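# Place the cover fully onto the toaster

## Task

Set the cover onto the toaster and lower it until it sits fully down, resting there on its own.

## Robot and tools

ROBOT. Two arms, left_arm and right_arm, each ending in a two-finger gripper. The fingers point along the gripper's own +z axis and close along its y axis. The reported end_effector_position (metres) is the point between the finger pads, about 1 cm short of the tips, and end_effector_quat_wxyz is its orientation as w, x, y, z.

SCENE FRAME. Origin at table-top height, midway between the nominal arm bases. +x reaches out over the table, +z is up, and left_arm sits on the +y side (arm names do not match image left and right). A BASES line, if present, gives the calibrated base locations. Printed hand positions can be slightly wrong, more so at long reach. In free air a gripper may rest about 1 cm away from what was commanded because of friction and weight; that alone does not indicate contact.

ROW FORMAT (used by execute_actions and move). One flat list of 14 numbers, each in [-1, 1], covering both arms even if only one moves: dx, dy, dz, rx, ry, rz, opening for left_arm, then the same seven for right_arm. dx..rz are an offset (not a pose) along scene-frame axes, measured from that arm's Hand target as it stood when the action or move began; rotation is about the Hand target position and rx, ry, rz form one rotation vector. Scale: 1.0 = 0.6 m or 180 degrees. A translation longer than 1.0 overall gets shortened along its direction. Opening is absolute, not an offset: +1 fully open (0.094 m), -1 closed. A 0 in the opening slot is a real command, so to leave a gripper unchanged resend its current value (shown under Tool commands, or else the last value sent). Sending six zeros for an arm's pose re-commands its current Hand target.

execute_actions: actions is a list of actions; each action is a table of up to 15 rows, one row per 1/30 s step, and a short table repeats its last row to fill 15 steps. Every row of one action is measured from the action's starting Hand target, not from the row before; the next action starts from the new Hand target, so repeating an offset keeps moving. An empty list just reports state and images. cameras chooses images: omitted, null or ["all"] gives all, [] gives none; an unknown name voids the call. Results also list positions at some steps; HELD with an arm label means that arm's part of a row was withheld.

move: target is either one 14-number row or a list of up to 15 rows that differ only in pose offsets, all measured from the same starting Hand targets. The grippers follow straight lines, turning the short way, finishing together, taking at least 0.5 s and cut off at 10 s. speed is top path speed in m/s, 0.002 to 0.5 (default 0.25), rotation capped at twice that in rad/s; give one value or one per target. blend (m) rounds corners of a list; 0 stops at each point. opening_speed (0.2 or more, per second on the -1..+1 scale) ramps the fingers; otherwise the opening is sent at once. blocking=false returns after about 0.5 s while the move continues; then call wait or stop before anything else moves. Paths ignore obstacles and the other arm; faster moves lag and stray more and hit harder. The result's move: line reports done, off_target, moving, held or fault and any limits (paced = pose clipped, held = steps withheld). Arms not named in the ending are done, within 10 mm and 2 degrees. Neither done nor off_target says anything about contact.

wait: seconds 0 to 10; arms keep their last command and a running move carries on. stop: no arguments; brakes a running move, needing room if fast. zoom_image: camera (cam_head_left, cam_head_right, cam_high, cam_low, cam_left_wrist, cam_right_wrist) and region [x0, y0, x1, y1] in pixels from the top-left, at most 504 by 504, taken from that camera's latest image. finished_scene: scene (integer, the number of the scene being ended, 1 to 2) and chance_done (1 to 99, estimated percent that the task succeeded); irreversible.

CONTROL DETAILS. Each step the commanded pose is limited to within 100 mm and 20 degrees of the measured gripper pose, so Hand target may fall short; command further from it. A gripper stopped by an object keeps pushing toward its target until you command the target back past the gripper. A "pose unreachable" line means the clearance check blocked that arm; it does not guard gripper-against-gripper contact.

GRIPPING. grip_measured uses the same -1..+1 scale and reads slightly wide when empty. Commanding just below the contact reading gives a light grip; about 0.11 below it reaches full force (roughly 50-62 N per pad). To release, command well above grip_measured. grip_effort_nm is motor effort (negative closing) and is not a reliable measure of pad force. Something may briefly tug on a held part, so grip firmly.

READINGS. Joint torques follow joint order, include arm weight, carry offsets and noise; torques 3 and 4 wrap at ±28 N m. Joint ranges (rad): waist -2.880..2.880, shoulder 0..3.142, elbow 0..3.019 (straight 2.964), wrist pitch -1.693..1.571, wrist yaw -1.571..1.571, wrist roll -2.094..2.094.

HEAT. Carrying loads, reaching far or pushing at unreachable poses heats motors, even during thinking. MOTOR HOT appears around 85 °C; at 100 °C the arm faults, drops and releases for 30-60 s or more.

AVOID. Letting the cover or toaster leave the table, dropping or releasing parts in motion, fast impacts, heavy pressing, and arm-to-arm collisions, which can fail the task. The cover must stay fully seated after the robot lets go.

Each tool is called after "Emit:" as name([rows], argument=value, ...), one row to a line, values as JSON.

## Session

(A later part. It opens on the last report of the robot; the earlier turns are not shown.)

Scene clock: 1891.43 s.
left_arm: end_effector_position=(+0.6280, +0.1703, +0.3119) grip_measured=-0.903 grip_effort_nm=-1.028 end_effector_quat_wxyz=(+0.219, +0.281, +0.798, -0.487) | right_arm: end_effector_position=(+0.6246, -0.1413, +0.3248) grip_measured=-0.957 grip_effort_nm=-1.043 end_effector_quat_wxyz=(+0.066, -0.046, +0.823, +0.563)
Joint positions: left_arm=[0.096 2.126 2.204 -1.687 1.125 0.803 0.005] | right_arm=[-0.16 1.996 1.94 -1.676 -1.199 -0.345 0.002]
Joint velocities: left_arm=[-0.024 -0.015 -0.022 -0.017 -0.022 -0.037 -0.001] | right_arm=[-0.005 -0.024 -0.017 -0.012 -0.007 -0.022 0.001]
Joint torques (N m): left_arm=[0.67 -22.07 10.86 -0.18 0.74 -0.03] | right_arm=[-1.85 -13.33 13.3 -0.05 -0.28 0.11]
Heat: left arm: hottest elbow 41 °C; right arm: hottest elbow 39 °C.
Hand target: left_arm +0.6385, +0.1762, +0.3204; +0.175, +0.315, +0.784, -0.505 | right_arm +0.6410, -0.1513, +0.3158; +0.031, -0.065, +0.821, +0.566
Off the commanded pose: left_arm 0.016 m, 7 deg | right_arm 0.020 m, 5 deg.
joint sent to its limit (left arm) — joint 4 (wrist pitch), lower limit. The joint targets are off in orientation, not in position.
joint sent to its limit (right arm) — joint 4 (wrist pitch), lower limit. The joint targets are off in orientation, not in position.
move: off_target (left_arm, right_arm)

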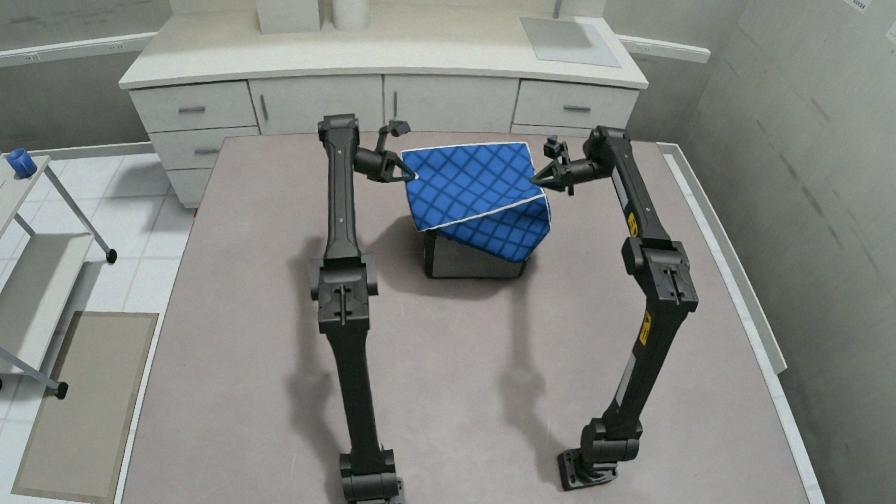

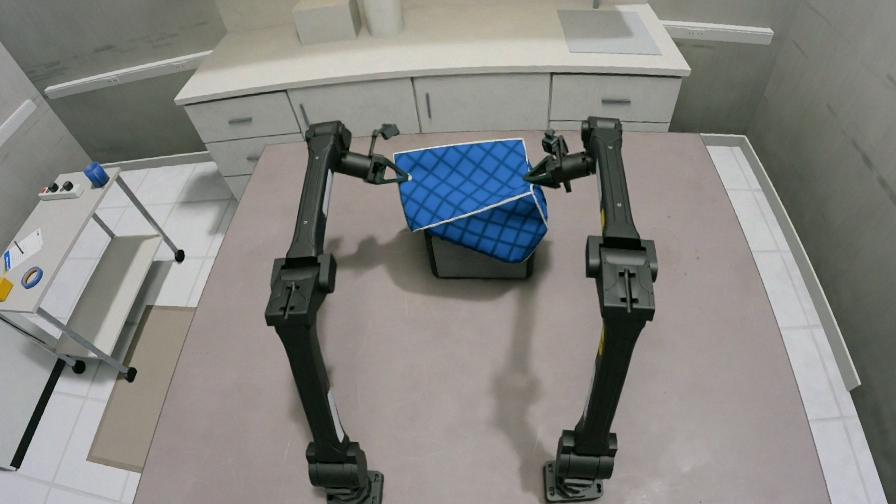

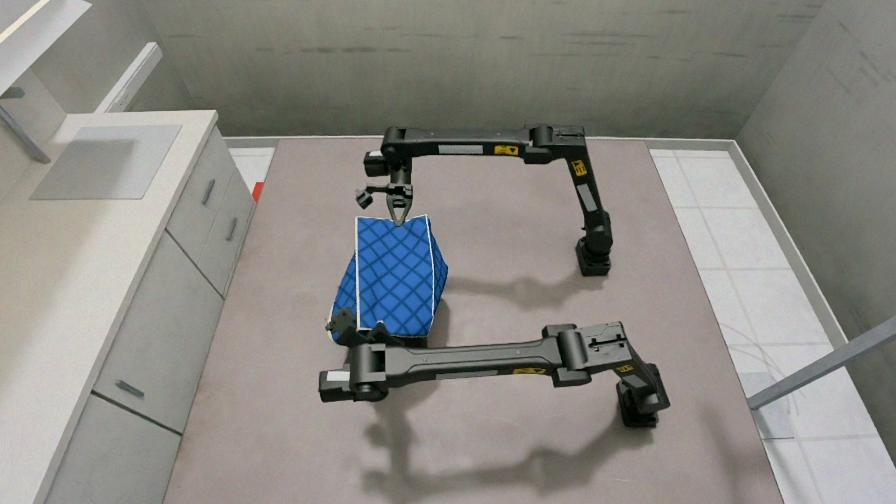

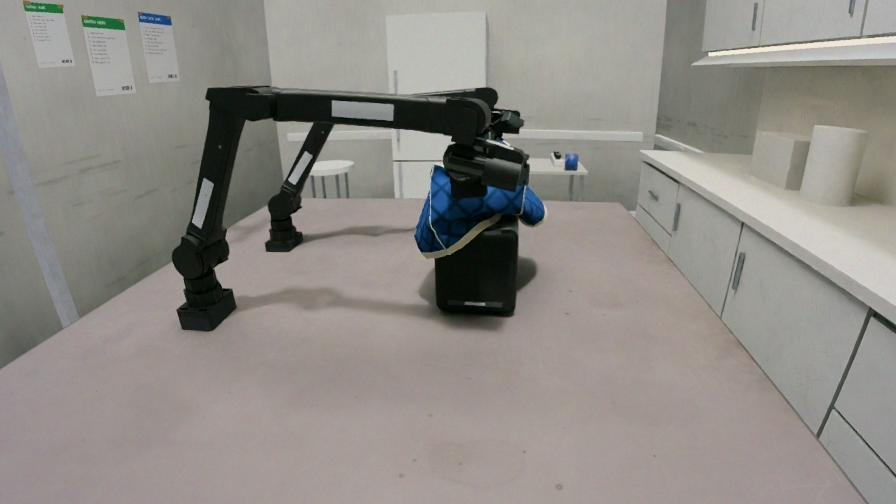

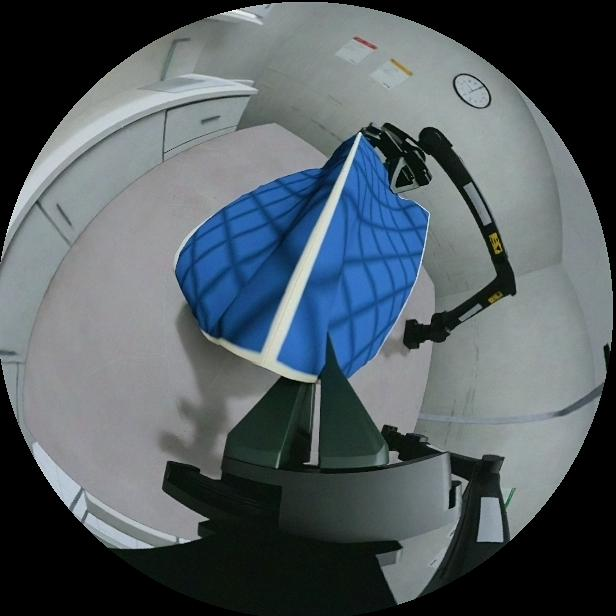

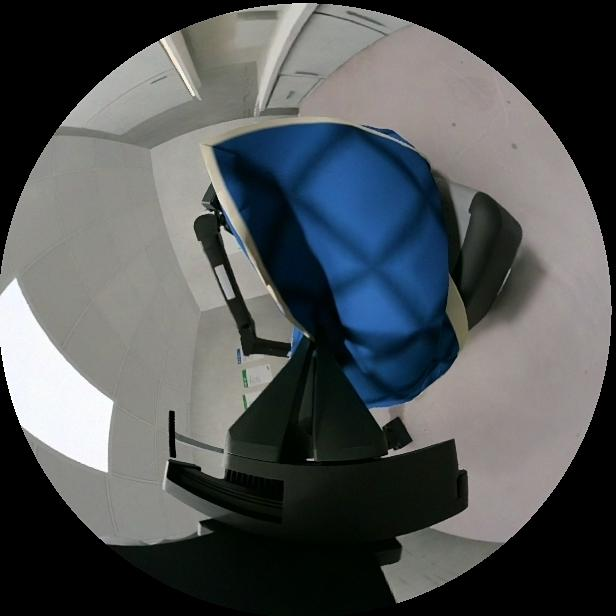

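Emit:
move(target=[0,0,-0.02,0,0,0,0,0,0,-0.02,0,0,0,0], speed=0.1, opening_speed=1.5, cameras=[])

Emit:
move(target=[-0.03,0.17,0.02,0,0,0,0,-0.03,-0.17,0.02,0,0,0,0], speed=0.15)

Scene clock: 1898.40 s.
left_arm: end_effector_position=(+0.6290, +0.1704, +0.3081) grip_measured=-0.002 grip_effort_nm=0.105 end_effector_quat_wxyz=(+0.216, +0.280, +0.798, -0.488) | right_arm: end_effector_position=(+0.6267, -0.1431, +0.3170) grip_measured=-0.002 grip_effort_nm=0.095 end_effector_quat_wxyz=(+0.061, -0.041, +0.823, +0.563)
Joint positions: left_arm=[0.096 2.132 2.204 -1.687 1.125 0.803 0.047] | right_arm=[-0.162 2.009 1.94 -1.676 -1.198 -0.345 0.047]
Joint velocities: left_arm=[-0.005 -0.005 0.007 0.012 -0.066 -0.007 0.001] | right_arm=[-0.005 -0.015 -0.017 0.012 -0.022 -0.095 -0.001]
Joint torques (N m): left_arm=[0.56 -22.01 9.95 -0.16 0.69 0.18] | right_arm=[-1.61 -13.63 12.26 -0.12 -0.3 -0.15]
Heat: left arm: hottest elbow 42 °C; right arm: hottest elbow 38 °C.
Hand target: left_arm +0.6386, +0.1764, +0.3084; +0.175, +0.314, +0.784, -0.505 | right_arm +0.6409, -0.1513, +0.3038; +0.031, -0.065, +0.821, +0.567
Off the commanded pose: left_arm 0.011 m, 7 deg | right_arm 0.021 m, 4 deg.
joint sent to its limit (left arm) — joint 4 (wrist pitch), lower limit. The joint targets are off in orientation, not in position.
joint sent to its limit (right arm) — joint 4 (wrist pitch), lower limit. The joint targets are off in orientation, not in position.
move: off_target (left_arm, right_arm)
No camera images: "cameras" was empty.

Scene clock: 1899.80 s.
left_arm: end_effector_position=(+0.6262, +0.2753, +0.3011) grip_measured=-0.002 grip_effort_nm=0.100 end_effector_quat_wxyz=(+0.259, +0.240, +0.814, -0.462) | right_arm: end_effector_position=(+0.6289, -0.2541, +0.3085) grip_measured=-0.002 grip_effort_nm=0.095 end_effector_quat_wxyz=(+0.116, +0.009, +0.835, +0.538)
Joint positions: left_arm=[0.255 2.114 2.16 -1.687 1.115 0.876 0.047] | right_arm=[-0.338 2.009 1.933 -1.676 -1.159 -0.399 0.047]
Joint velocities: left_arm=[0.005 -0.005 -0.007 0.022 0.007 -0.051 -0.001] | right_arm=[0.005 -0.015 0.002 -0.007 -0.007 0.022 -0.001]
Joint torques (N m): left_arm=[0.5 -26.58 7.34 -0.27 0.51 0.24] | right_arm=[-1.08 -17.73 7.72 -0.1 -0.46 -0.16]
Heat: left arm: hottest elbow 42 °C; right arm: hottest elbow 38 °C.
Hand target: left_arm +0.6211, +0.2780, +0.3218; +0.177, +0.315, +0.784, -0.505 | right_arm +0.6232, -0.2535, +0.3154; +0.030, -0.064, +0.822, +0.565
Off the commanded pose: left_arm 0.020 m, 14 deg | right_arm 0.009 m, 13 deg.
joint sent to its limit (left arm) — joint 4 (wrist pitch), lower limit. The joint targets are off in orientation, not in position.
joint sent to its limit (right arm) — joint 4 (wrist pitch), lower limit. The joint targets are off in orientation, not in position.
move: off_target (left_arm, right_arm)

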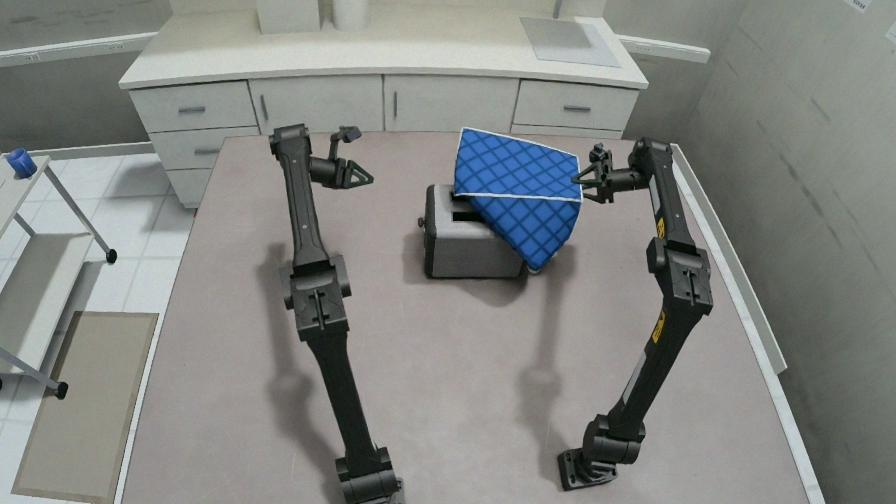

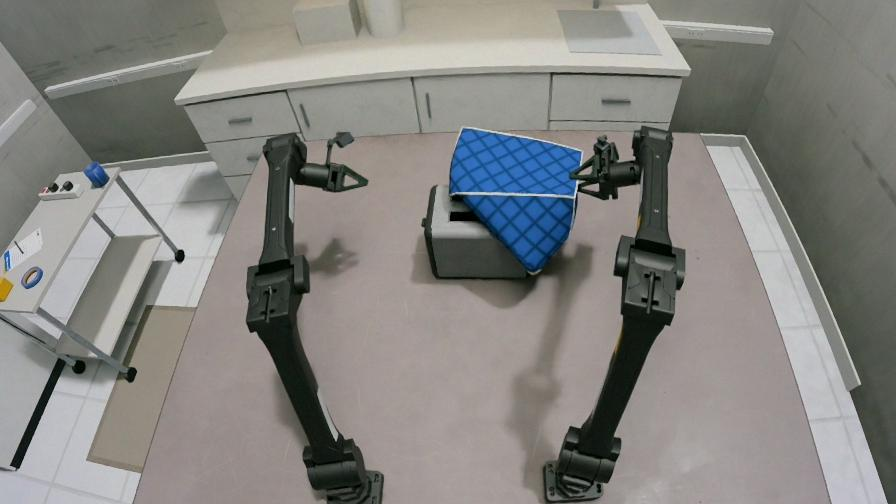

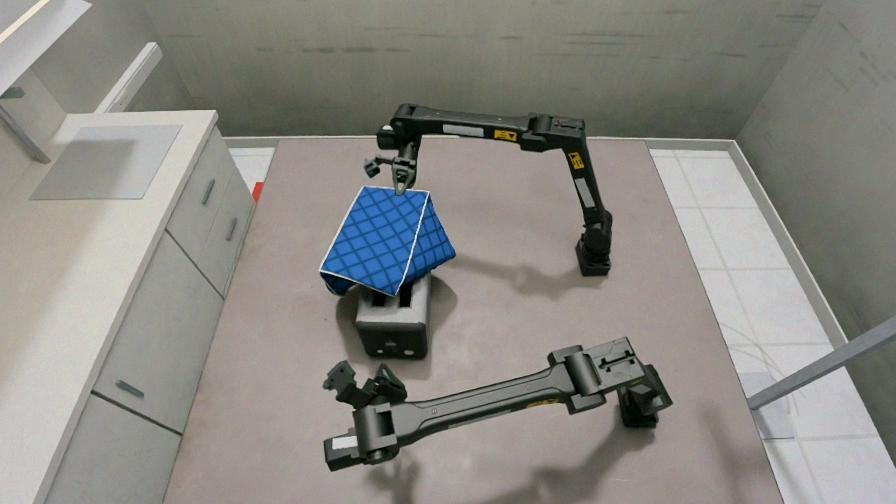

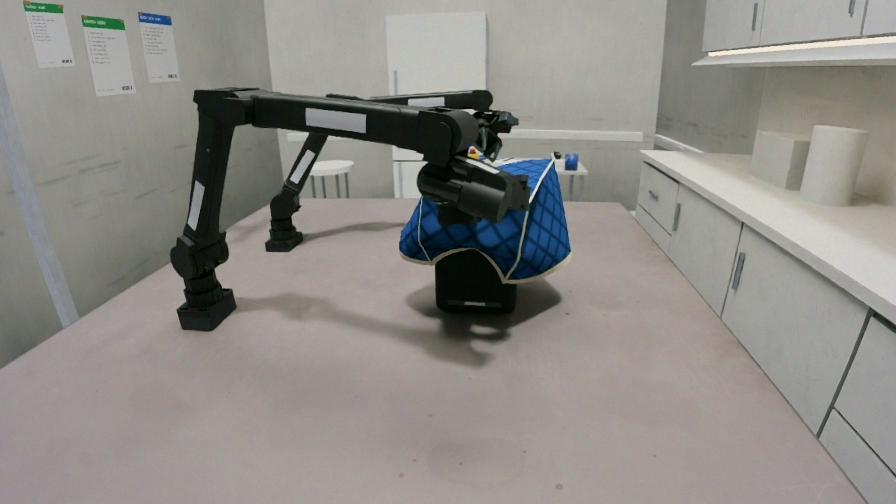

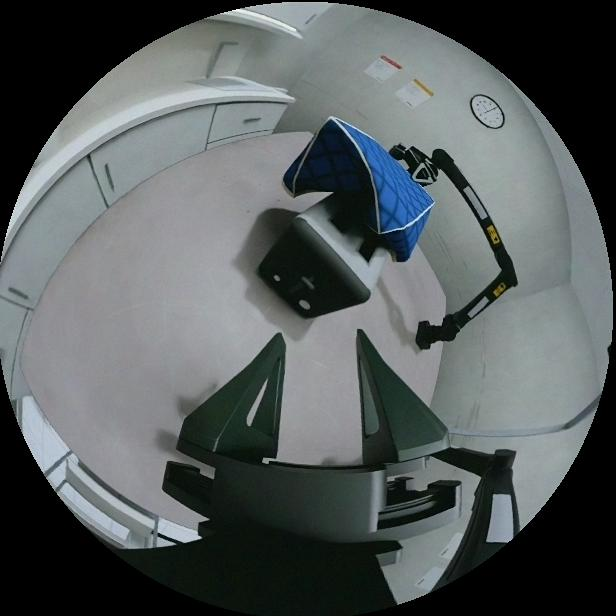

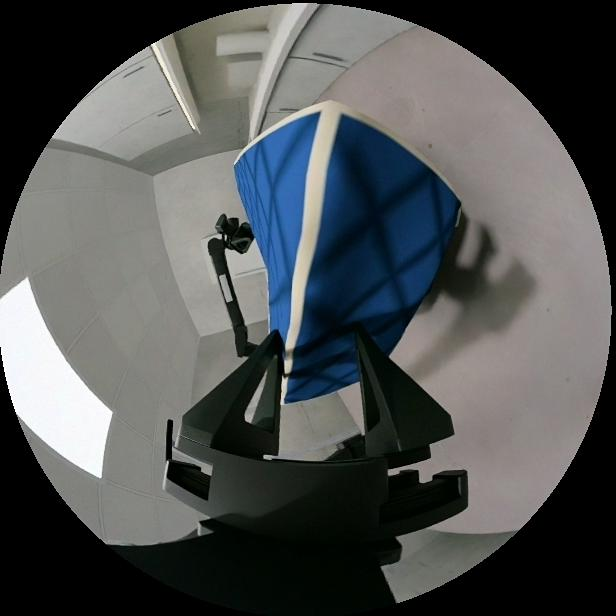

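Emit:
move(target=[0,0.03,0.1,0,0,0,1,0,0.025,-0.01,0,0,0,0], speed=0.1, cameras=[])

Emit:
move(target=[0,0,0,0,0,0,1,0,0,0,0,0,0,-0.98], opening_speed=1.5, cameras=["cam_right_wrist","cam_head_right","cam_left_wrist","cam_high"])

Scene clock: 1908.00 s.
left_arm: end_effector_position=(+0.6215, +0.2850, +0.3455) grip_measured=+0.998 grip_effort_nm=0.100 end_effector_quat_wxyz=(+0.279, +0.222, +0.814, -0.458) | right_arm: end_effector_position=(+0.6275, -0.2471, +0.3049) grip_measured=-0.002 grip_effort_nm=0.090 end_effector_quat_wxyz=(+0.111, +0.004, +0.835, +0.539)
Joint positions: left_arm=[0.273 2.066 2.191 -1.687 1.132 0.803 0.094] | right_arm=[-0.328 2.009 1.924 -1.676 -1.157 -0.405 0.047]
Joint velocities: left_arm=[0.024 -0.005 -0.012 0.002 -0.022 -0.037 0] | right_arm=[-0.005 0.015 -0.027 0.002 0.007 0.081 -0.001]
Joint torques (N m): left_arm=[1.03 -25.99 10.5 -0.14 0.8 0] | right_arm=[0.09 -17.32 7.71 -0.16 -0.56 -0.14]
Heat: left arm: hottest elbow 42 °C; right arm: hottest elbow 38 °C.
Hand target: left_arm +0.6208, +0.2949, +0.3819; +0.176, +0.316, +0.783, -0.505 | right_arm +0.6232, -0.2384, +0.3096; +0.030, -0.064, +0.822, +0.565
Off the commanded pose: left_arm 0.038 m, 17 deg | right_arm 0.011 m, 13 deg.
joint sent to its limit (left arm) — joint 4 (wrist pitch), lower limit. The joint targets are off in orientation, not in position.
joint sent to its limit (right arm) — joint 4 (wrist pitch), lower limit. The joint targets are off in orientation, not in position.
move: off_target (left_arm, right_arm)
No camera images: "cameras" was empty.

Scene clock: 1909.10 s.
left_arm: end_effector_position=(+0.6215, +0.2849, +0.3456) grip_measured=+0.998 grip_effort_nm=0.100 end_effector_quat_wxyz=(+0.279, +0.221, +0.814, -0.458) | right_arm: end_effector_position=(+0.6275, -0.2471, +0.3049) grip_measured=-0.977 grip_effort_nm=-0.095 end_effector_quat_wxyz=(+0.111, +0.004, +0.835, +0.539)
Joint positions: left_arm=[0.273 2.066 2.191 -1.687 1.133 0.802 0.094] | right_arm=[-0.328 2.009 1.924 -1.676 -1.157 -0.405 0.001]
Joint velocities: left_arm=[-0.015 -0.015 -0.002 -0.007 0.051 -0.037 0] | right_arm=[-0.005 0.005 0.012 -0.027 -0.037 0.007 -0.001]
Joint torques (N m): left_arm=[1.14 -25.76 10.45 -0.09 0.76 0.02] | right_arm=[0.03 -17.55 7.76 -0.18 -0.57 -0.15]
Heat: left arm: hottest elbow 42 °C; right arm: hottest elbow 38 °C.
Hand target: left_arm +0.6208, +0.2949, +0.3819; +0.176, +0.316, +0.783, -0.506 | right_arm +0.6232, -0.2384, +0.3096; +0.030, -0.064, +0.822, +0.565
Off the commanded pose: left_arm 0.038 m, 17 deg | right_arm 0.011 m, 13 deg.
joint sent to its limit (left arm) — joint 4 (wrist pitch), lower limit. The joint targets are off in orientation, not in position.
joint sent to its limit (right arm) — joint 4 (wrist pitch), lower limit. The joint targets are off in orientation, not in position.
move: off_target (left_arm, right_arm)
Images, in order (width x height): cam_head_right 896x504, cam_high 896x504, cam_left_wrist 616x616, cam_right_wrist 616x616.

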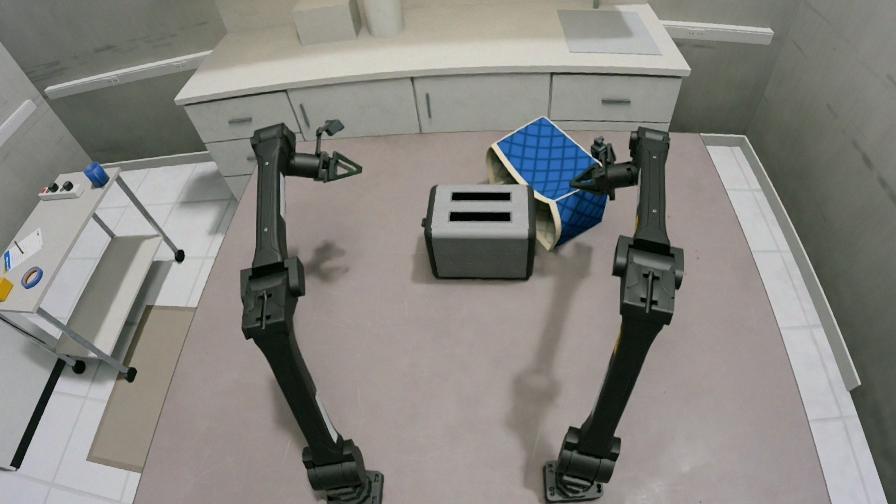

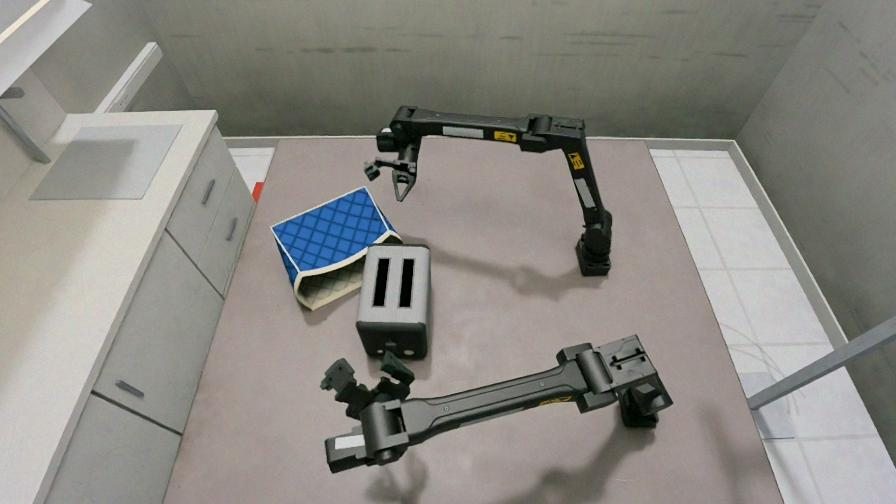

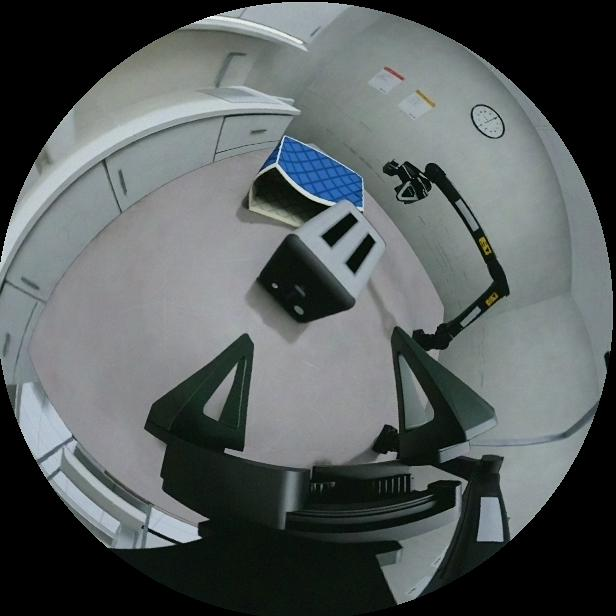

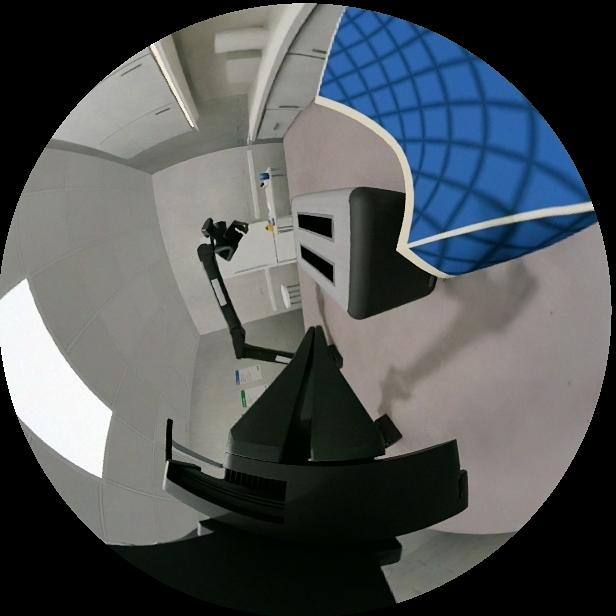

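Emit:
move(target=[0,0,0,0,0,0,1,-0.15,-0.05,0.2,0,0,0,-0.98], speed=0.2)

Emit:
zoom_image(camera="cam_high", region=[220, 130, 460, 380])

Scene clock: 1914.47 s.
left_arm: end_effector_position=(+0.6215, +0.2849, +0.3456) grip_measured=+0.998 grip_effort_nm=0.100 end_effector_quat_wxyz=(+0.279, +0.221, +0.814, -0.458) | right_arm: end_effector_position=(+0.5387, -0.2657, +0.4295) grip_measured=-0.978 grip_effort_nm=-0.100 end_effector_quat_wxyz=(+0.185, +0.027, +0.833, +0.521)
Joint positions: left_arm=[0.273 2.066 2.191 -1.687 1.133 0.802 0.094] | right_arm=[-0.414 1.671 1.767 -1.676 -1.17 -0.319 0.001]
Joint velocities: left_arm=[-0.024 0.005 -0.007 -0.012 -0.022 0.037 0] | right_arm=[0.005 0.015 0.017 -0.007 -0.007 -0.095 0]
Joint torques (N m): left_arm=[1.03 -25.47 10.36 -0.09 0.77 0.04] | right_arm=[-1.67 -13.04 8.16 0.12 -0.84 0.19]
Heat: left arm: hottest elbow 43 °C; right arm: hottest elbow 37 °C.
Hand target: left_arm +0.6208, +0.2949, +0.3819; +0.176, +0.316, +0.783, -0.506 | right_arm +0.5346, -0.2691, +0.4308; +0.039, -0.059, +0.824, +0.562
Off the commanded pose: left_arm 0.038 m, 17 deg | right_arm 0.006 m, 21 deg; orientation clipped.
joint sent to its limit (left arm) — joint 4 (wrist pitch), lower limit. The joint targets are off in orientation, not in position.
joint sent to its limit (right arm) — joint 4 (wrist pitch), lower limit. The joint targets are off in orientation, not in position.
move: off_target (left_arm, right_arm); limits=paced

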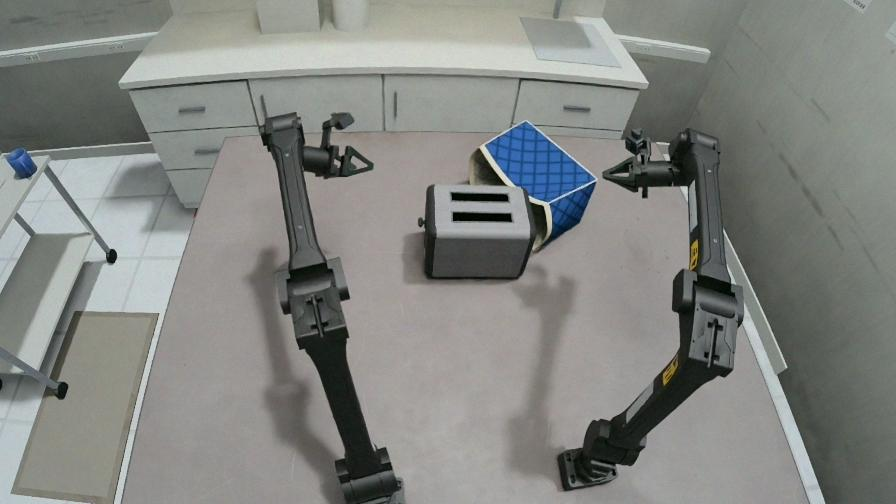

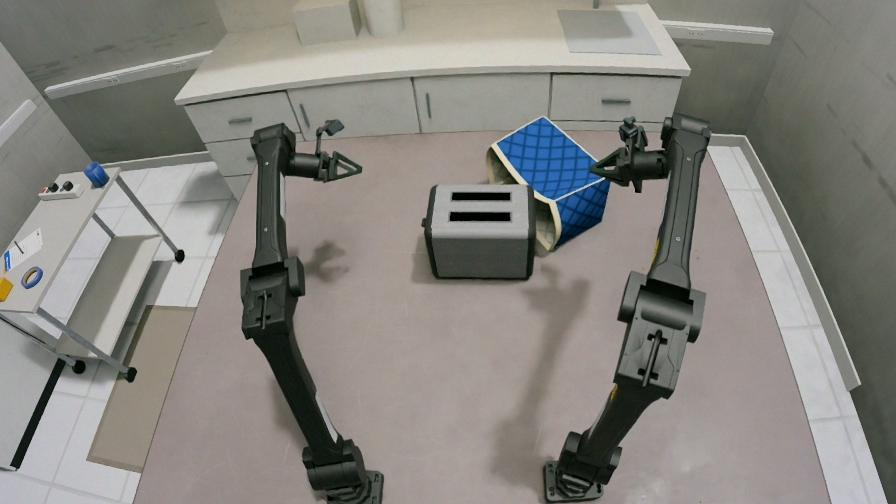

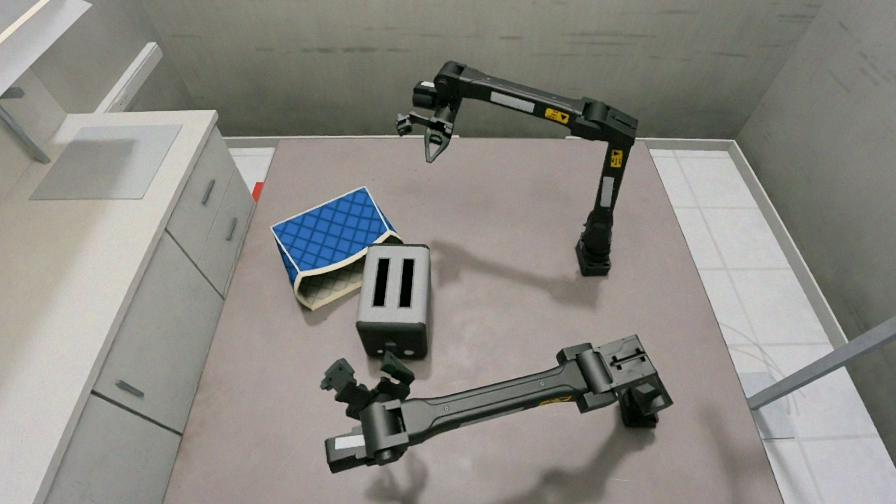

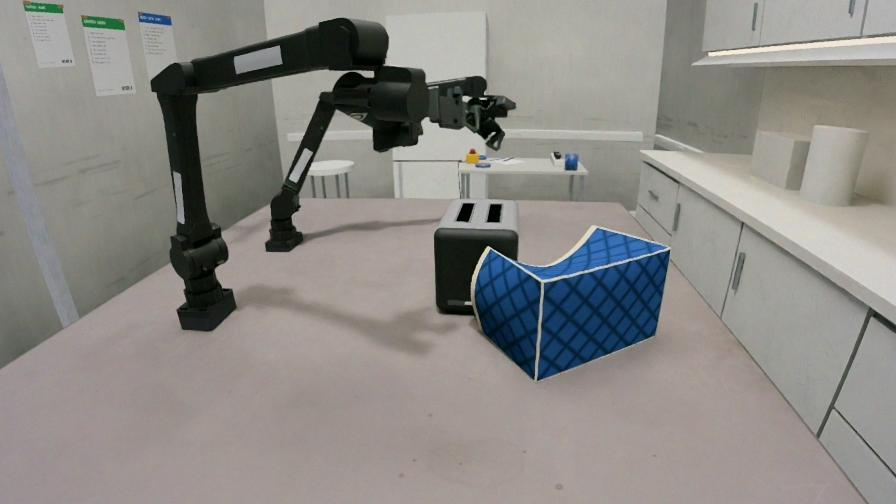

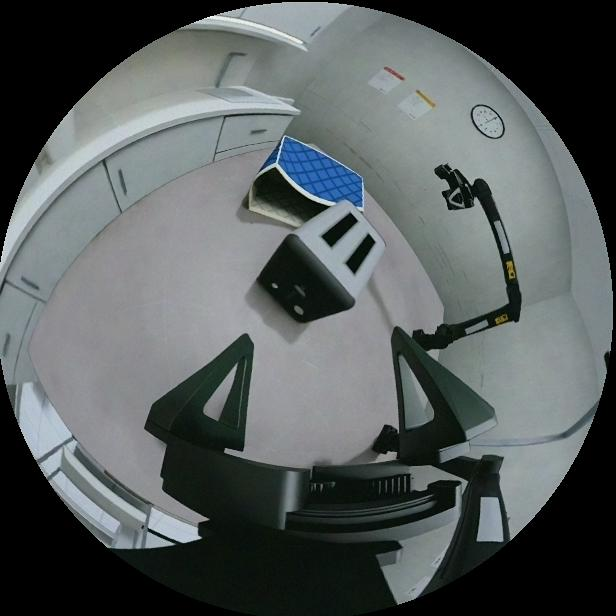

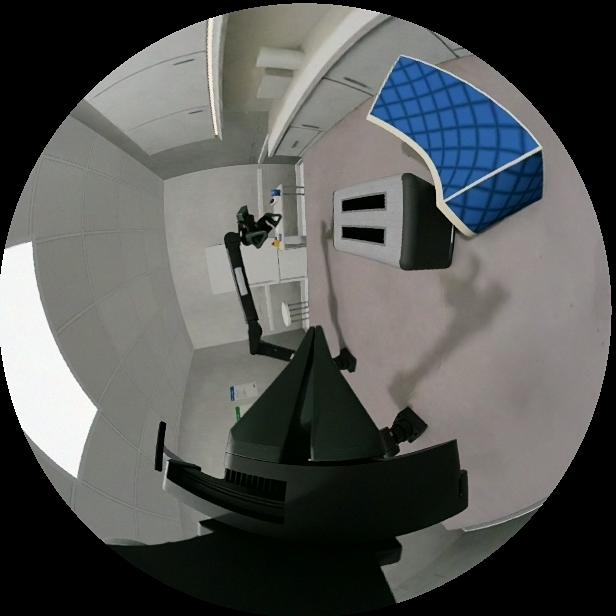

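Scaled by 2.016.

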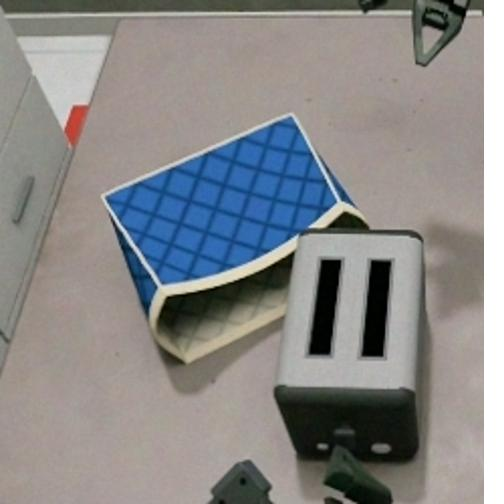

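Emit:
move(target=[0,0,0,0,0,0,1,0,0.0,-0.2,-0.06,0.081,-0.347,1], speed=0.25, cameras=["cam_right_wrist","cam_high"])

Scene clock: 1929.13 s.
left_arm: end_effector_position=(+0.6215, +0.2849, +0.3456) grip_measured=+0.998 grip_effort_nm=0.100 end_effector_quat_wxyz=(+0.279, +0.221, +0.814, -0.458) | right_arm: end_effector_position=(+0.5376, -0.2758, +0.3077) grip_measured=+0.998 grip_effort_nm=0.095 end_effector_quat_wxyz=(+0.214, +0.443, +0.780, +0.386)
Joint positions: left_arm=[0.273 2.066 2.191 -1.687 1.133 0.802 0.094] | right_arm=[-0.321 1.353 1.142 -0.642 -0.626 0.991 0.094]
Joint velocities: left_arm=[-0.005 -0.005 -0.007 0.032 -0.007 -0.007 0.001] | right_arm=[0.005 -0.005 -0.012 -0.017 0.037 -0.022 -0.001]
Joint torques (N m): left_arm=[1.14 -25.64 10.39 -0.2 0.79 0.03] | right_arm=[0.09 -10.52 8.81 1.51 -0.08 0.23]
Heat: left arm: hottest elbow 44 °C; right arm: hottest elbow 36 °C.
Hand target: left_arm +0.6208, +0.2949, +0.3819; +0.176, +0.316, +0.783, -0.506 | right_arm +0.5340, -0.2685, +0.3139; +0.219, +0.441, +0.778, +0.390
Off the commanded pose: left_arm 0.038 m, 17 deg | right_arm 0.008 m, 1 deg.
joint sent to its limit (left arm) — joint 4 (wrist pitch), lower limit. The joint targets are off in orientation, not in position.
move: off_target (left_arm)
Images, in order (width x height): cam_high 896x504, cam_right_wrist 616x616.

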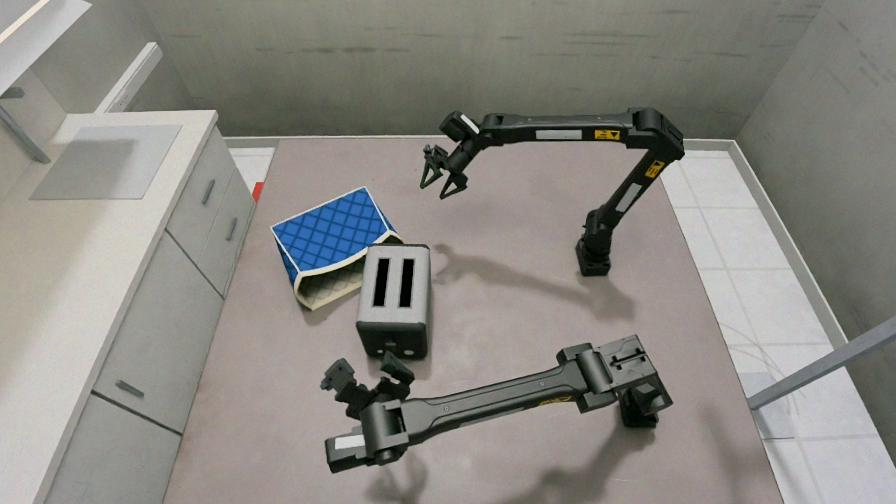

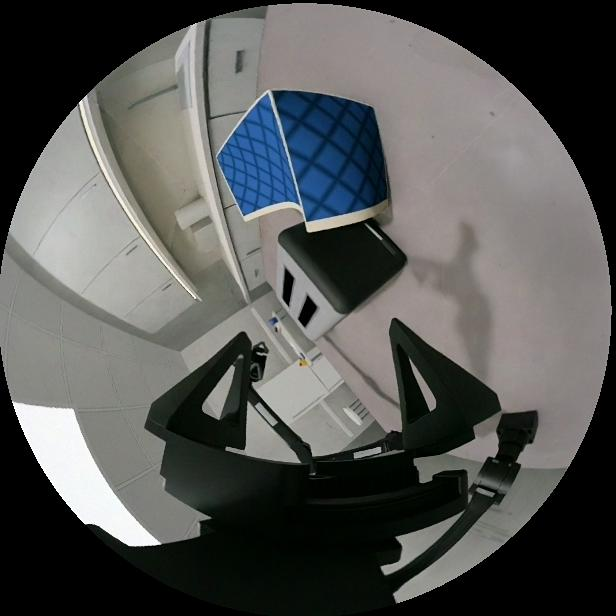

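Emit:
move(target=[0,0,0,0,0,0,1,0.14,0.04,-0.15,0,0,0,1], speed=0.2, cameras=["cam_right_wrist","cam_low"])

Scene clock: 1933.47 s.
left_arm: end_effector_position=(+0.6215, +0.2849, +0.3456) grip_measured=+0.998 grip_effort_nm=0.095 end_effector_quat_wxyz=(+0.279, +0.221, +0.814, -0.458) | right_arm: end_effector_position=(+0.6064, -0.2480, +0.2224) grip_measured=+0.998 grip_effort_nm=0.095 end_effector_quat_wxyz=(+0.217, +0.441, +0.780, +0.388)
Joint positions: left_arm=[0.273 2.066 2.191 -1.687 1.133 0.802 0.094] | right_arm=[-0.227 1.574 1.133 -0.356 -0.564 1.074 0.094]
Joint velocities: left_arm=[-0.005 0.005 0.007 0.002 -0.007 0.022 0] | right_arm=[-0.005 -0.005 -0.012 -0.002 0.051 0.022 -0.001]
Joint torques (N m): left_arm=[0.97 -25.41 10.44 -0.14 0.8 0.02] | right_arm=[-0.09 -9.88 11.14 1.68 -0.02 0.22]
Heat: left arm: hottest elbow 44 °C; right arm: hottest elbow 36 °C.
Hand target: left_arm +0.6208, +0.2949, +0.3819; +0.176, +0.316, +0.783, -0.506 | right_arm +0.6168, -0.2437, +0.2228; +0.219, +0.441, +0.778, +0.391
Off the commanded pose: left_arm 0.038 m, 17 deg | right_arm 0.012 m, 0 deg.
joint sent to its limit (left arm) — joint 4 (wrist pitch), lower limit. The joint targets are off in orientation, not in position.
move: off_target (left_arm, right_arm)
Images, in order (width x height): cam_low 896x504, cam_right_wrist 616x616.

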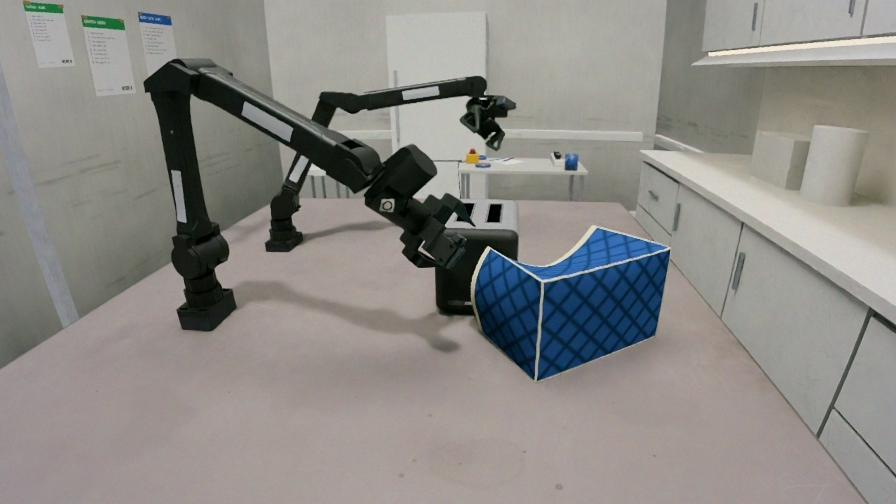

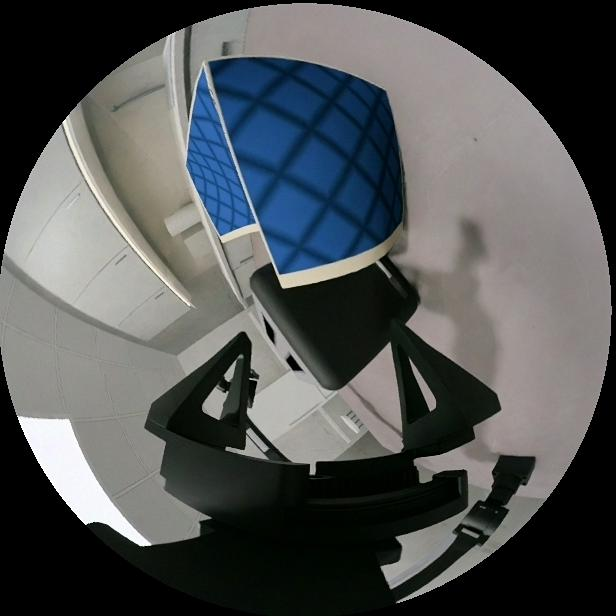

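Emit:
move(target=[0,0,0,0,0,0,1,0.11,0,-0.035,0,0,0,1], speed=0.15, cameras=["cam_right_wrist","cam_low"])

Scene clock: 1939.33 s.
left_arm: end_effector_position=(+0.6215, +0.2849, +0.3456) grip_measured=+0.998 grip_effort_nm=0.100 end_effector_quat_wxyz=(+0.279, +0.221, +0.814, -0.458) | right_arm: end_effector_position=(+0.6597, -0.2474, +0.1921) grip_measured=+0.998 grip_effort_nm=0.081 end_effector_quat_wxyz=(+0.209, +0.446, +0.780, +0.385)
Joint positions: left_arm=[0.273 2.066 2.191 -1.687 1.133 0.802 0.094] | right_arm=[-0.207 1.737 1.262 -0.332 -0.549 1.093 0.094]
Joint velocities: left_arm=[-0.015 0.005 -0.012 -0.002 -0.081 -0.007 0] | right_arm=[-0.015 -0.005 -0.012 -0.002 0.022 0.037 0]
Joint torques (N m): left_arm=[0.91 -25.7 10.37 -0.14 0.78 0.01] | right_arm=[0.09 -10.99 14.13 1.42 -0.02 0.23]
Heat: left arm: hottest elbow 45 °C; right arm: hottest elbow 36 °C.
Hand target: left_arm +0.6208, +0.2949, +0.3819; +0.176, +0.316, +0.783, -0.506 | right_arm +0.6824, -0.2434, +0.2007; +0.219, +0.441, +0.777, +0.391
Off the commanded pose: left_arm 0.038 m, 17 deg | right_arm 0.025 m, 1 deg.
joint sent to its limit (left arm) — joint 4 (wrist pitch), lower limit. The joint targets are off in orientation, not in position.
move: off_target (left_arm, right_arm)
Images, in order (width x height): cam_low 896x504, cam_right_wrist 616x616.

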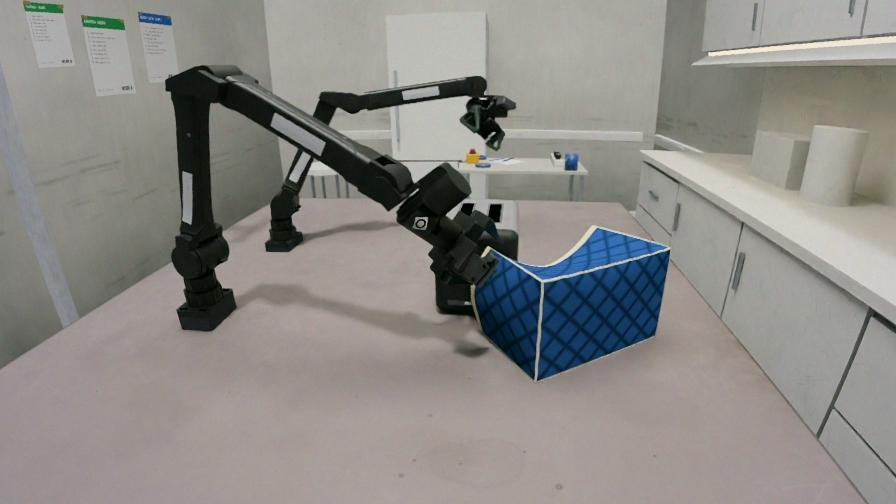

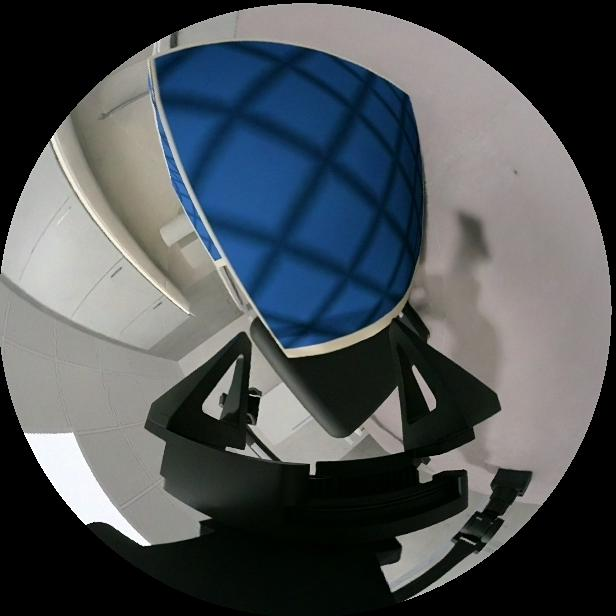

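Emit:
move(target=[0,0,0,0,0,0,1,0.05,-0.045,0.028,0,0,0,1], speed=0.15, cameras=["cam_right_wrist","cam_low"])

Scene clock: 1947.90 s.
left_arm: end_effector_position=(+0.6215, +0.2849, +0.3456) grip_measured=+0.998 grip_effort_nm=0.100 end_effector_quat_wxyz=(+0.279, +0.221, +0.814, -0.458) | right_arm: end_effector_position=(+0.6935, -0.2588, +0.2096) grip_measured=+0.998 grip_effort_nm=0.095 end_effector_quat_wxyz=(+0.206, +0.448, +0.778, +0.389)
Joint positions: left_arm=[0.273 2.066 2.191 -1.687 1.133 0.802 0.094] | right_arm=[-0.219 1.802 1.404 -0.411 -0.565 1.093 0.094]
Joint velocities: left_arm=[0.005 -0.015 -0.017 -0.007 -0.066 -0.007 0] | right_arm=[0.015 0.005 -0.012 -0.022 0.037 0.022 0]
Joint torques (N m): left_arm=[0.97 -25.52 10.41 -0.17 0.77 0.02] | right_arm=[-1.85 -12.22 14.78 0.92 -0.37 -0.13]
Heat: left arm: hottest elbow 45 °C; right arm: hottest elbow 37 °C.
Hand target: left_arm +0.6208, +0.2949, +0.3819; +0.176, +0.316, +0.783, -0.506 | right_arm +0.7127, -0.2703, +0.2172; +0.219, +0.441, +0.778, +0.391
Off the commanded pose: left_arm 0.038 m, 17 deg | right_arm 0.024 m, 2 deg.
joint sent to its limit (left arm) — joint 4 (wrist pitch), lower limit. The joint targets are off in orientation, not in position.
move: off_target (left_arm, right_arm)
Images, in order (width x height): cam_low 896x504, cam_right_wrist 616x616.

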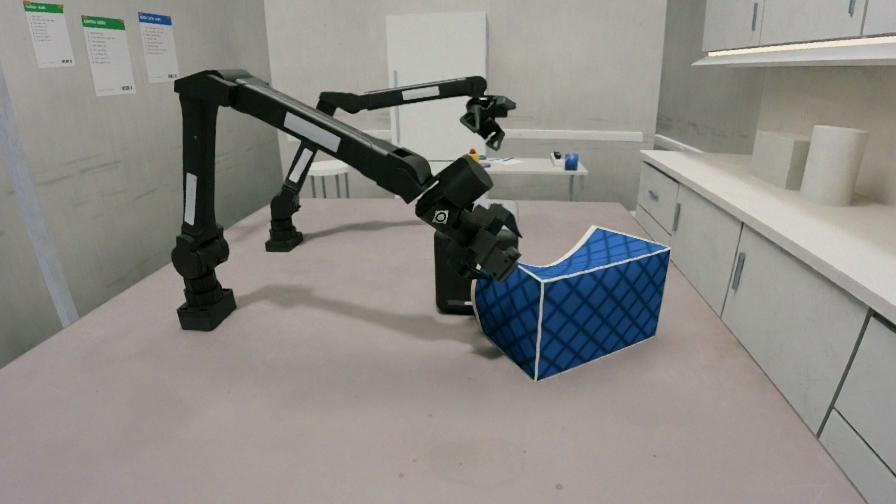

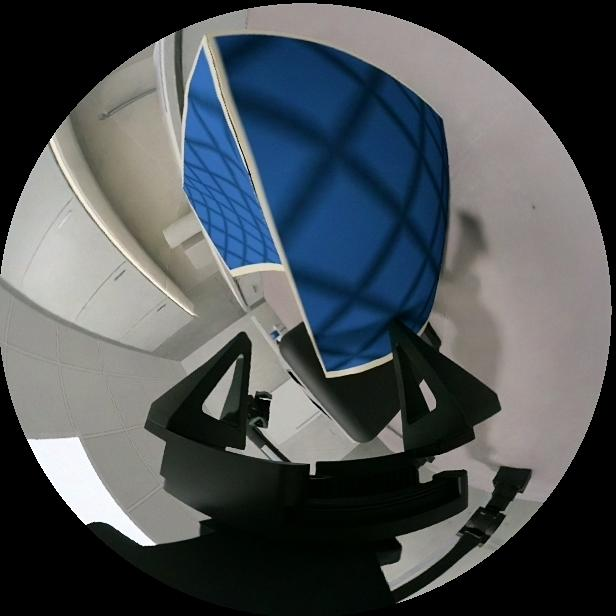

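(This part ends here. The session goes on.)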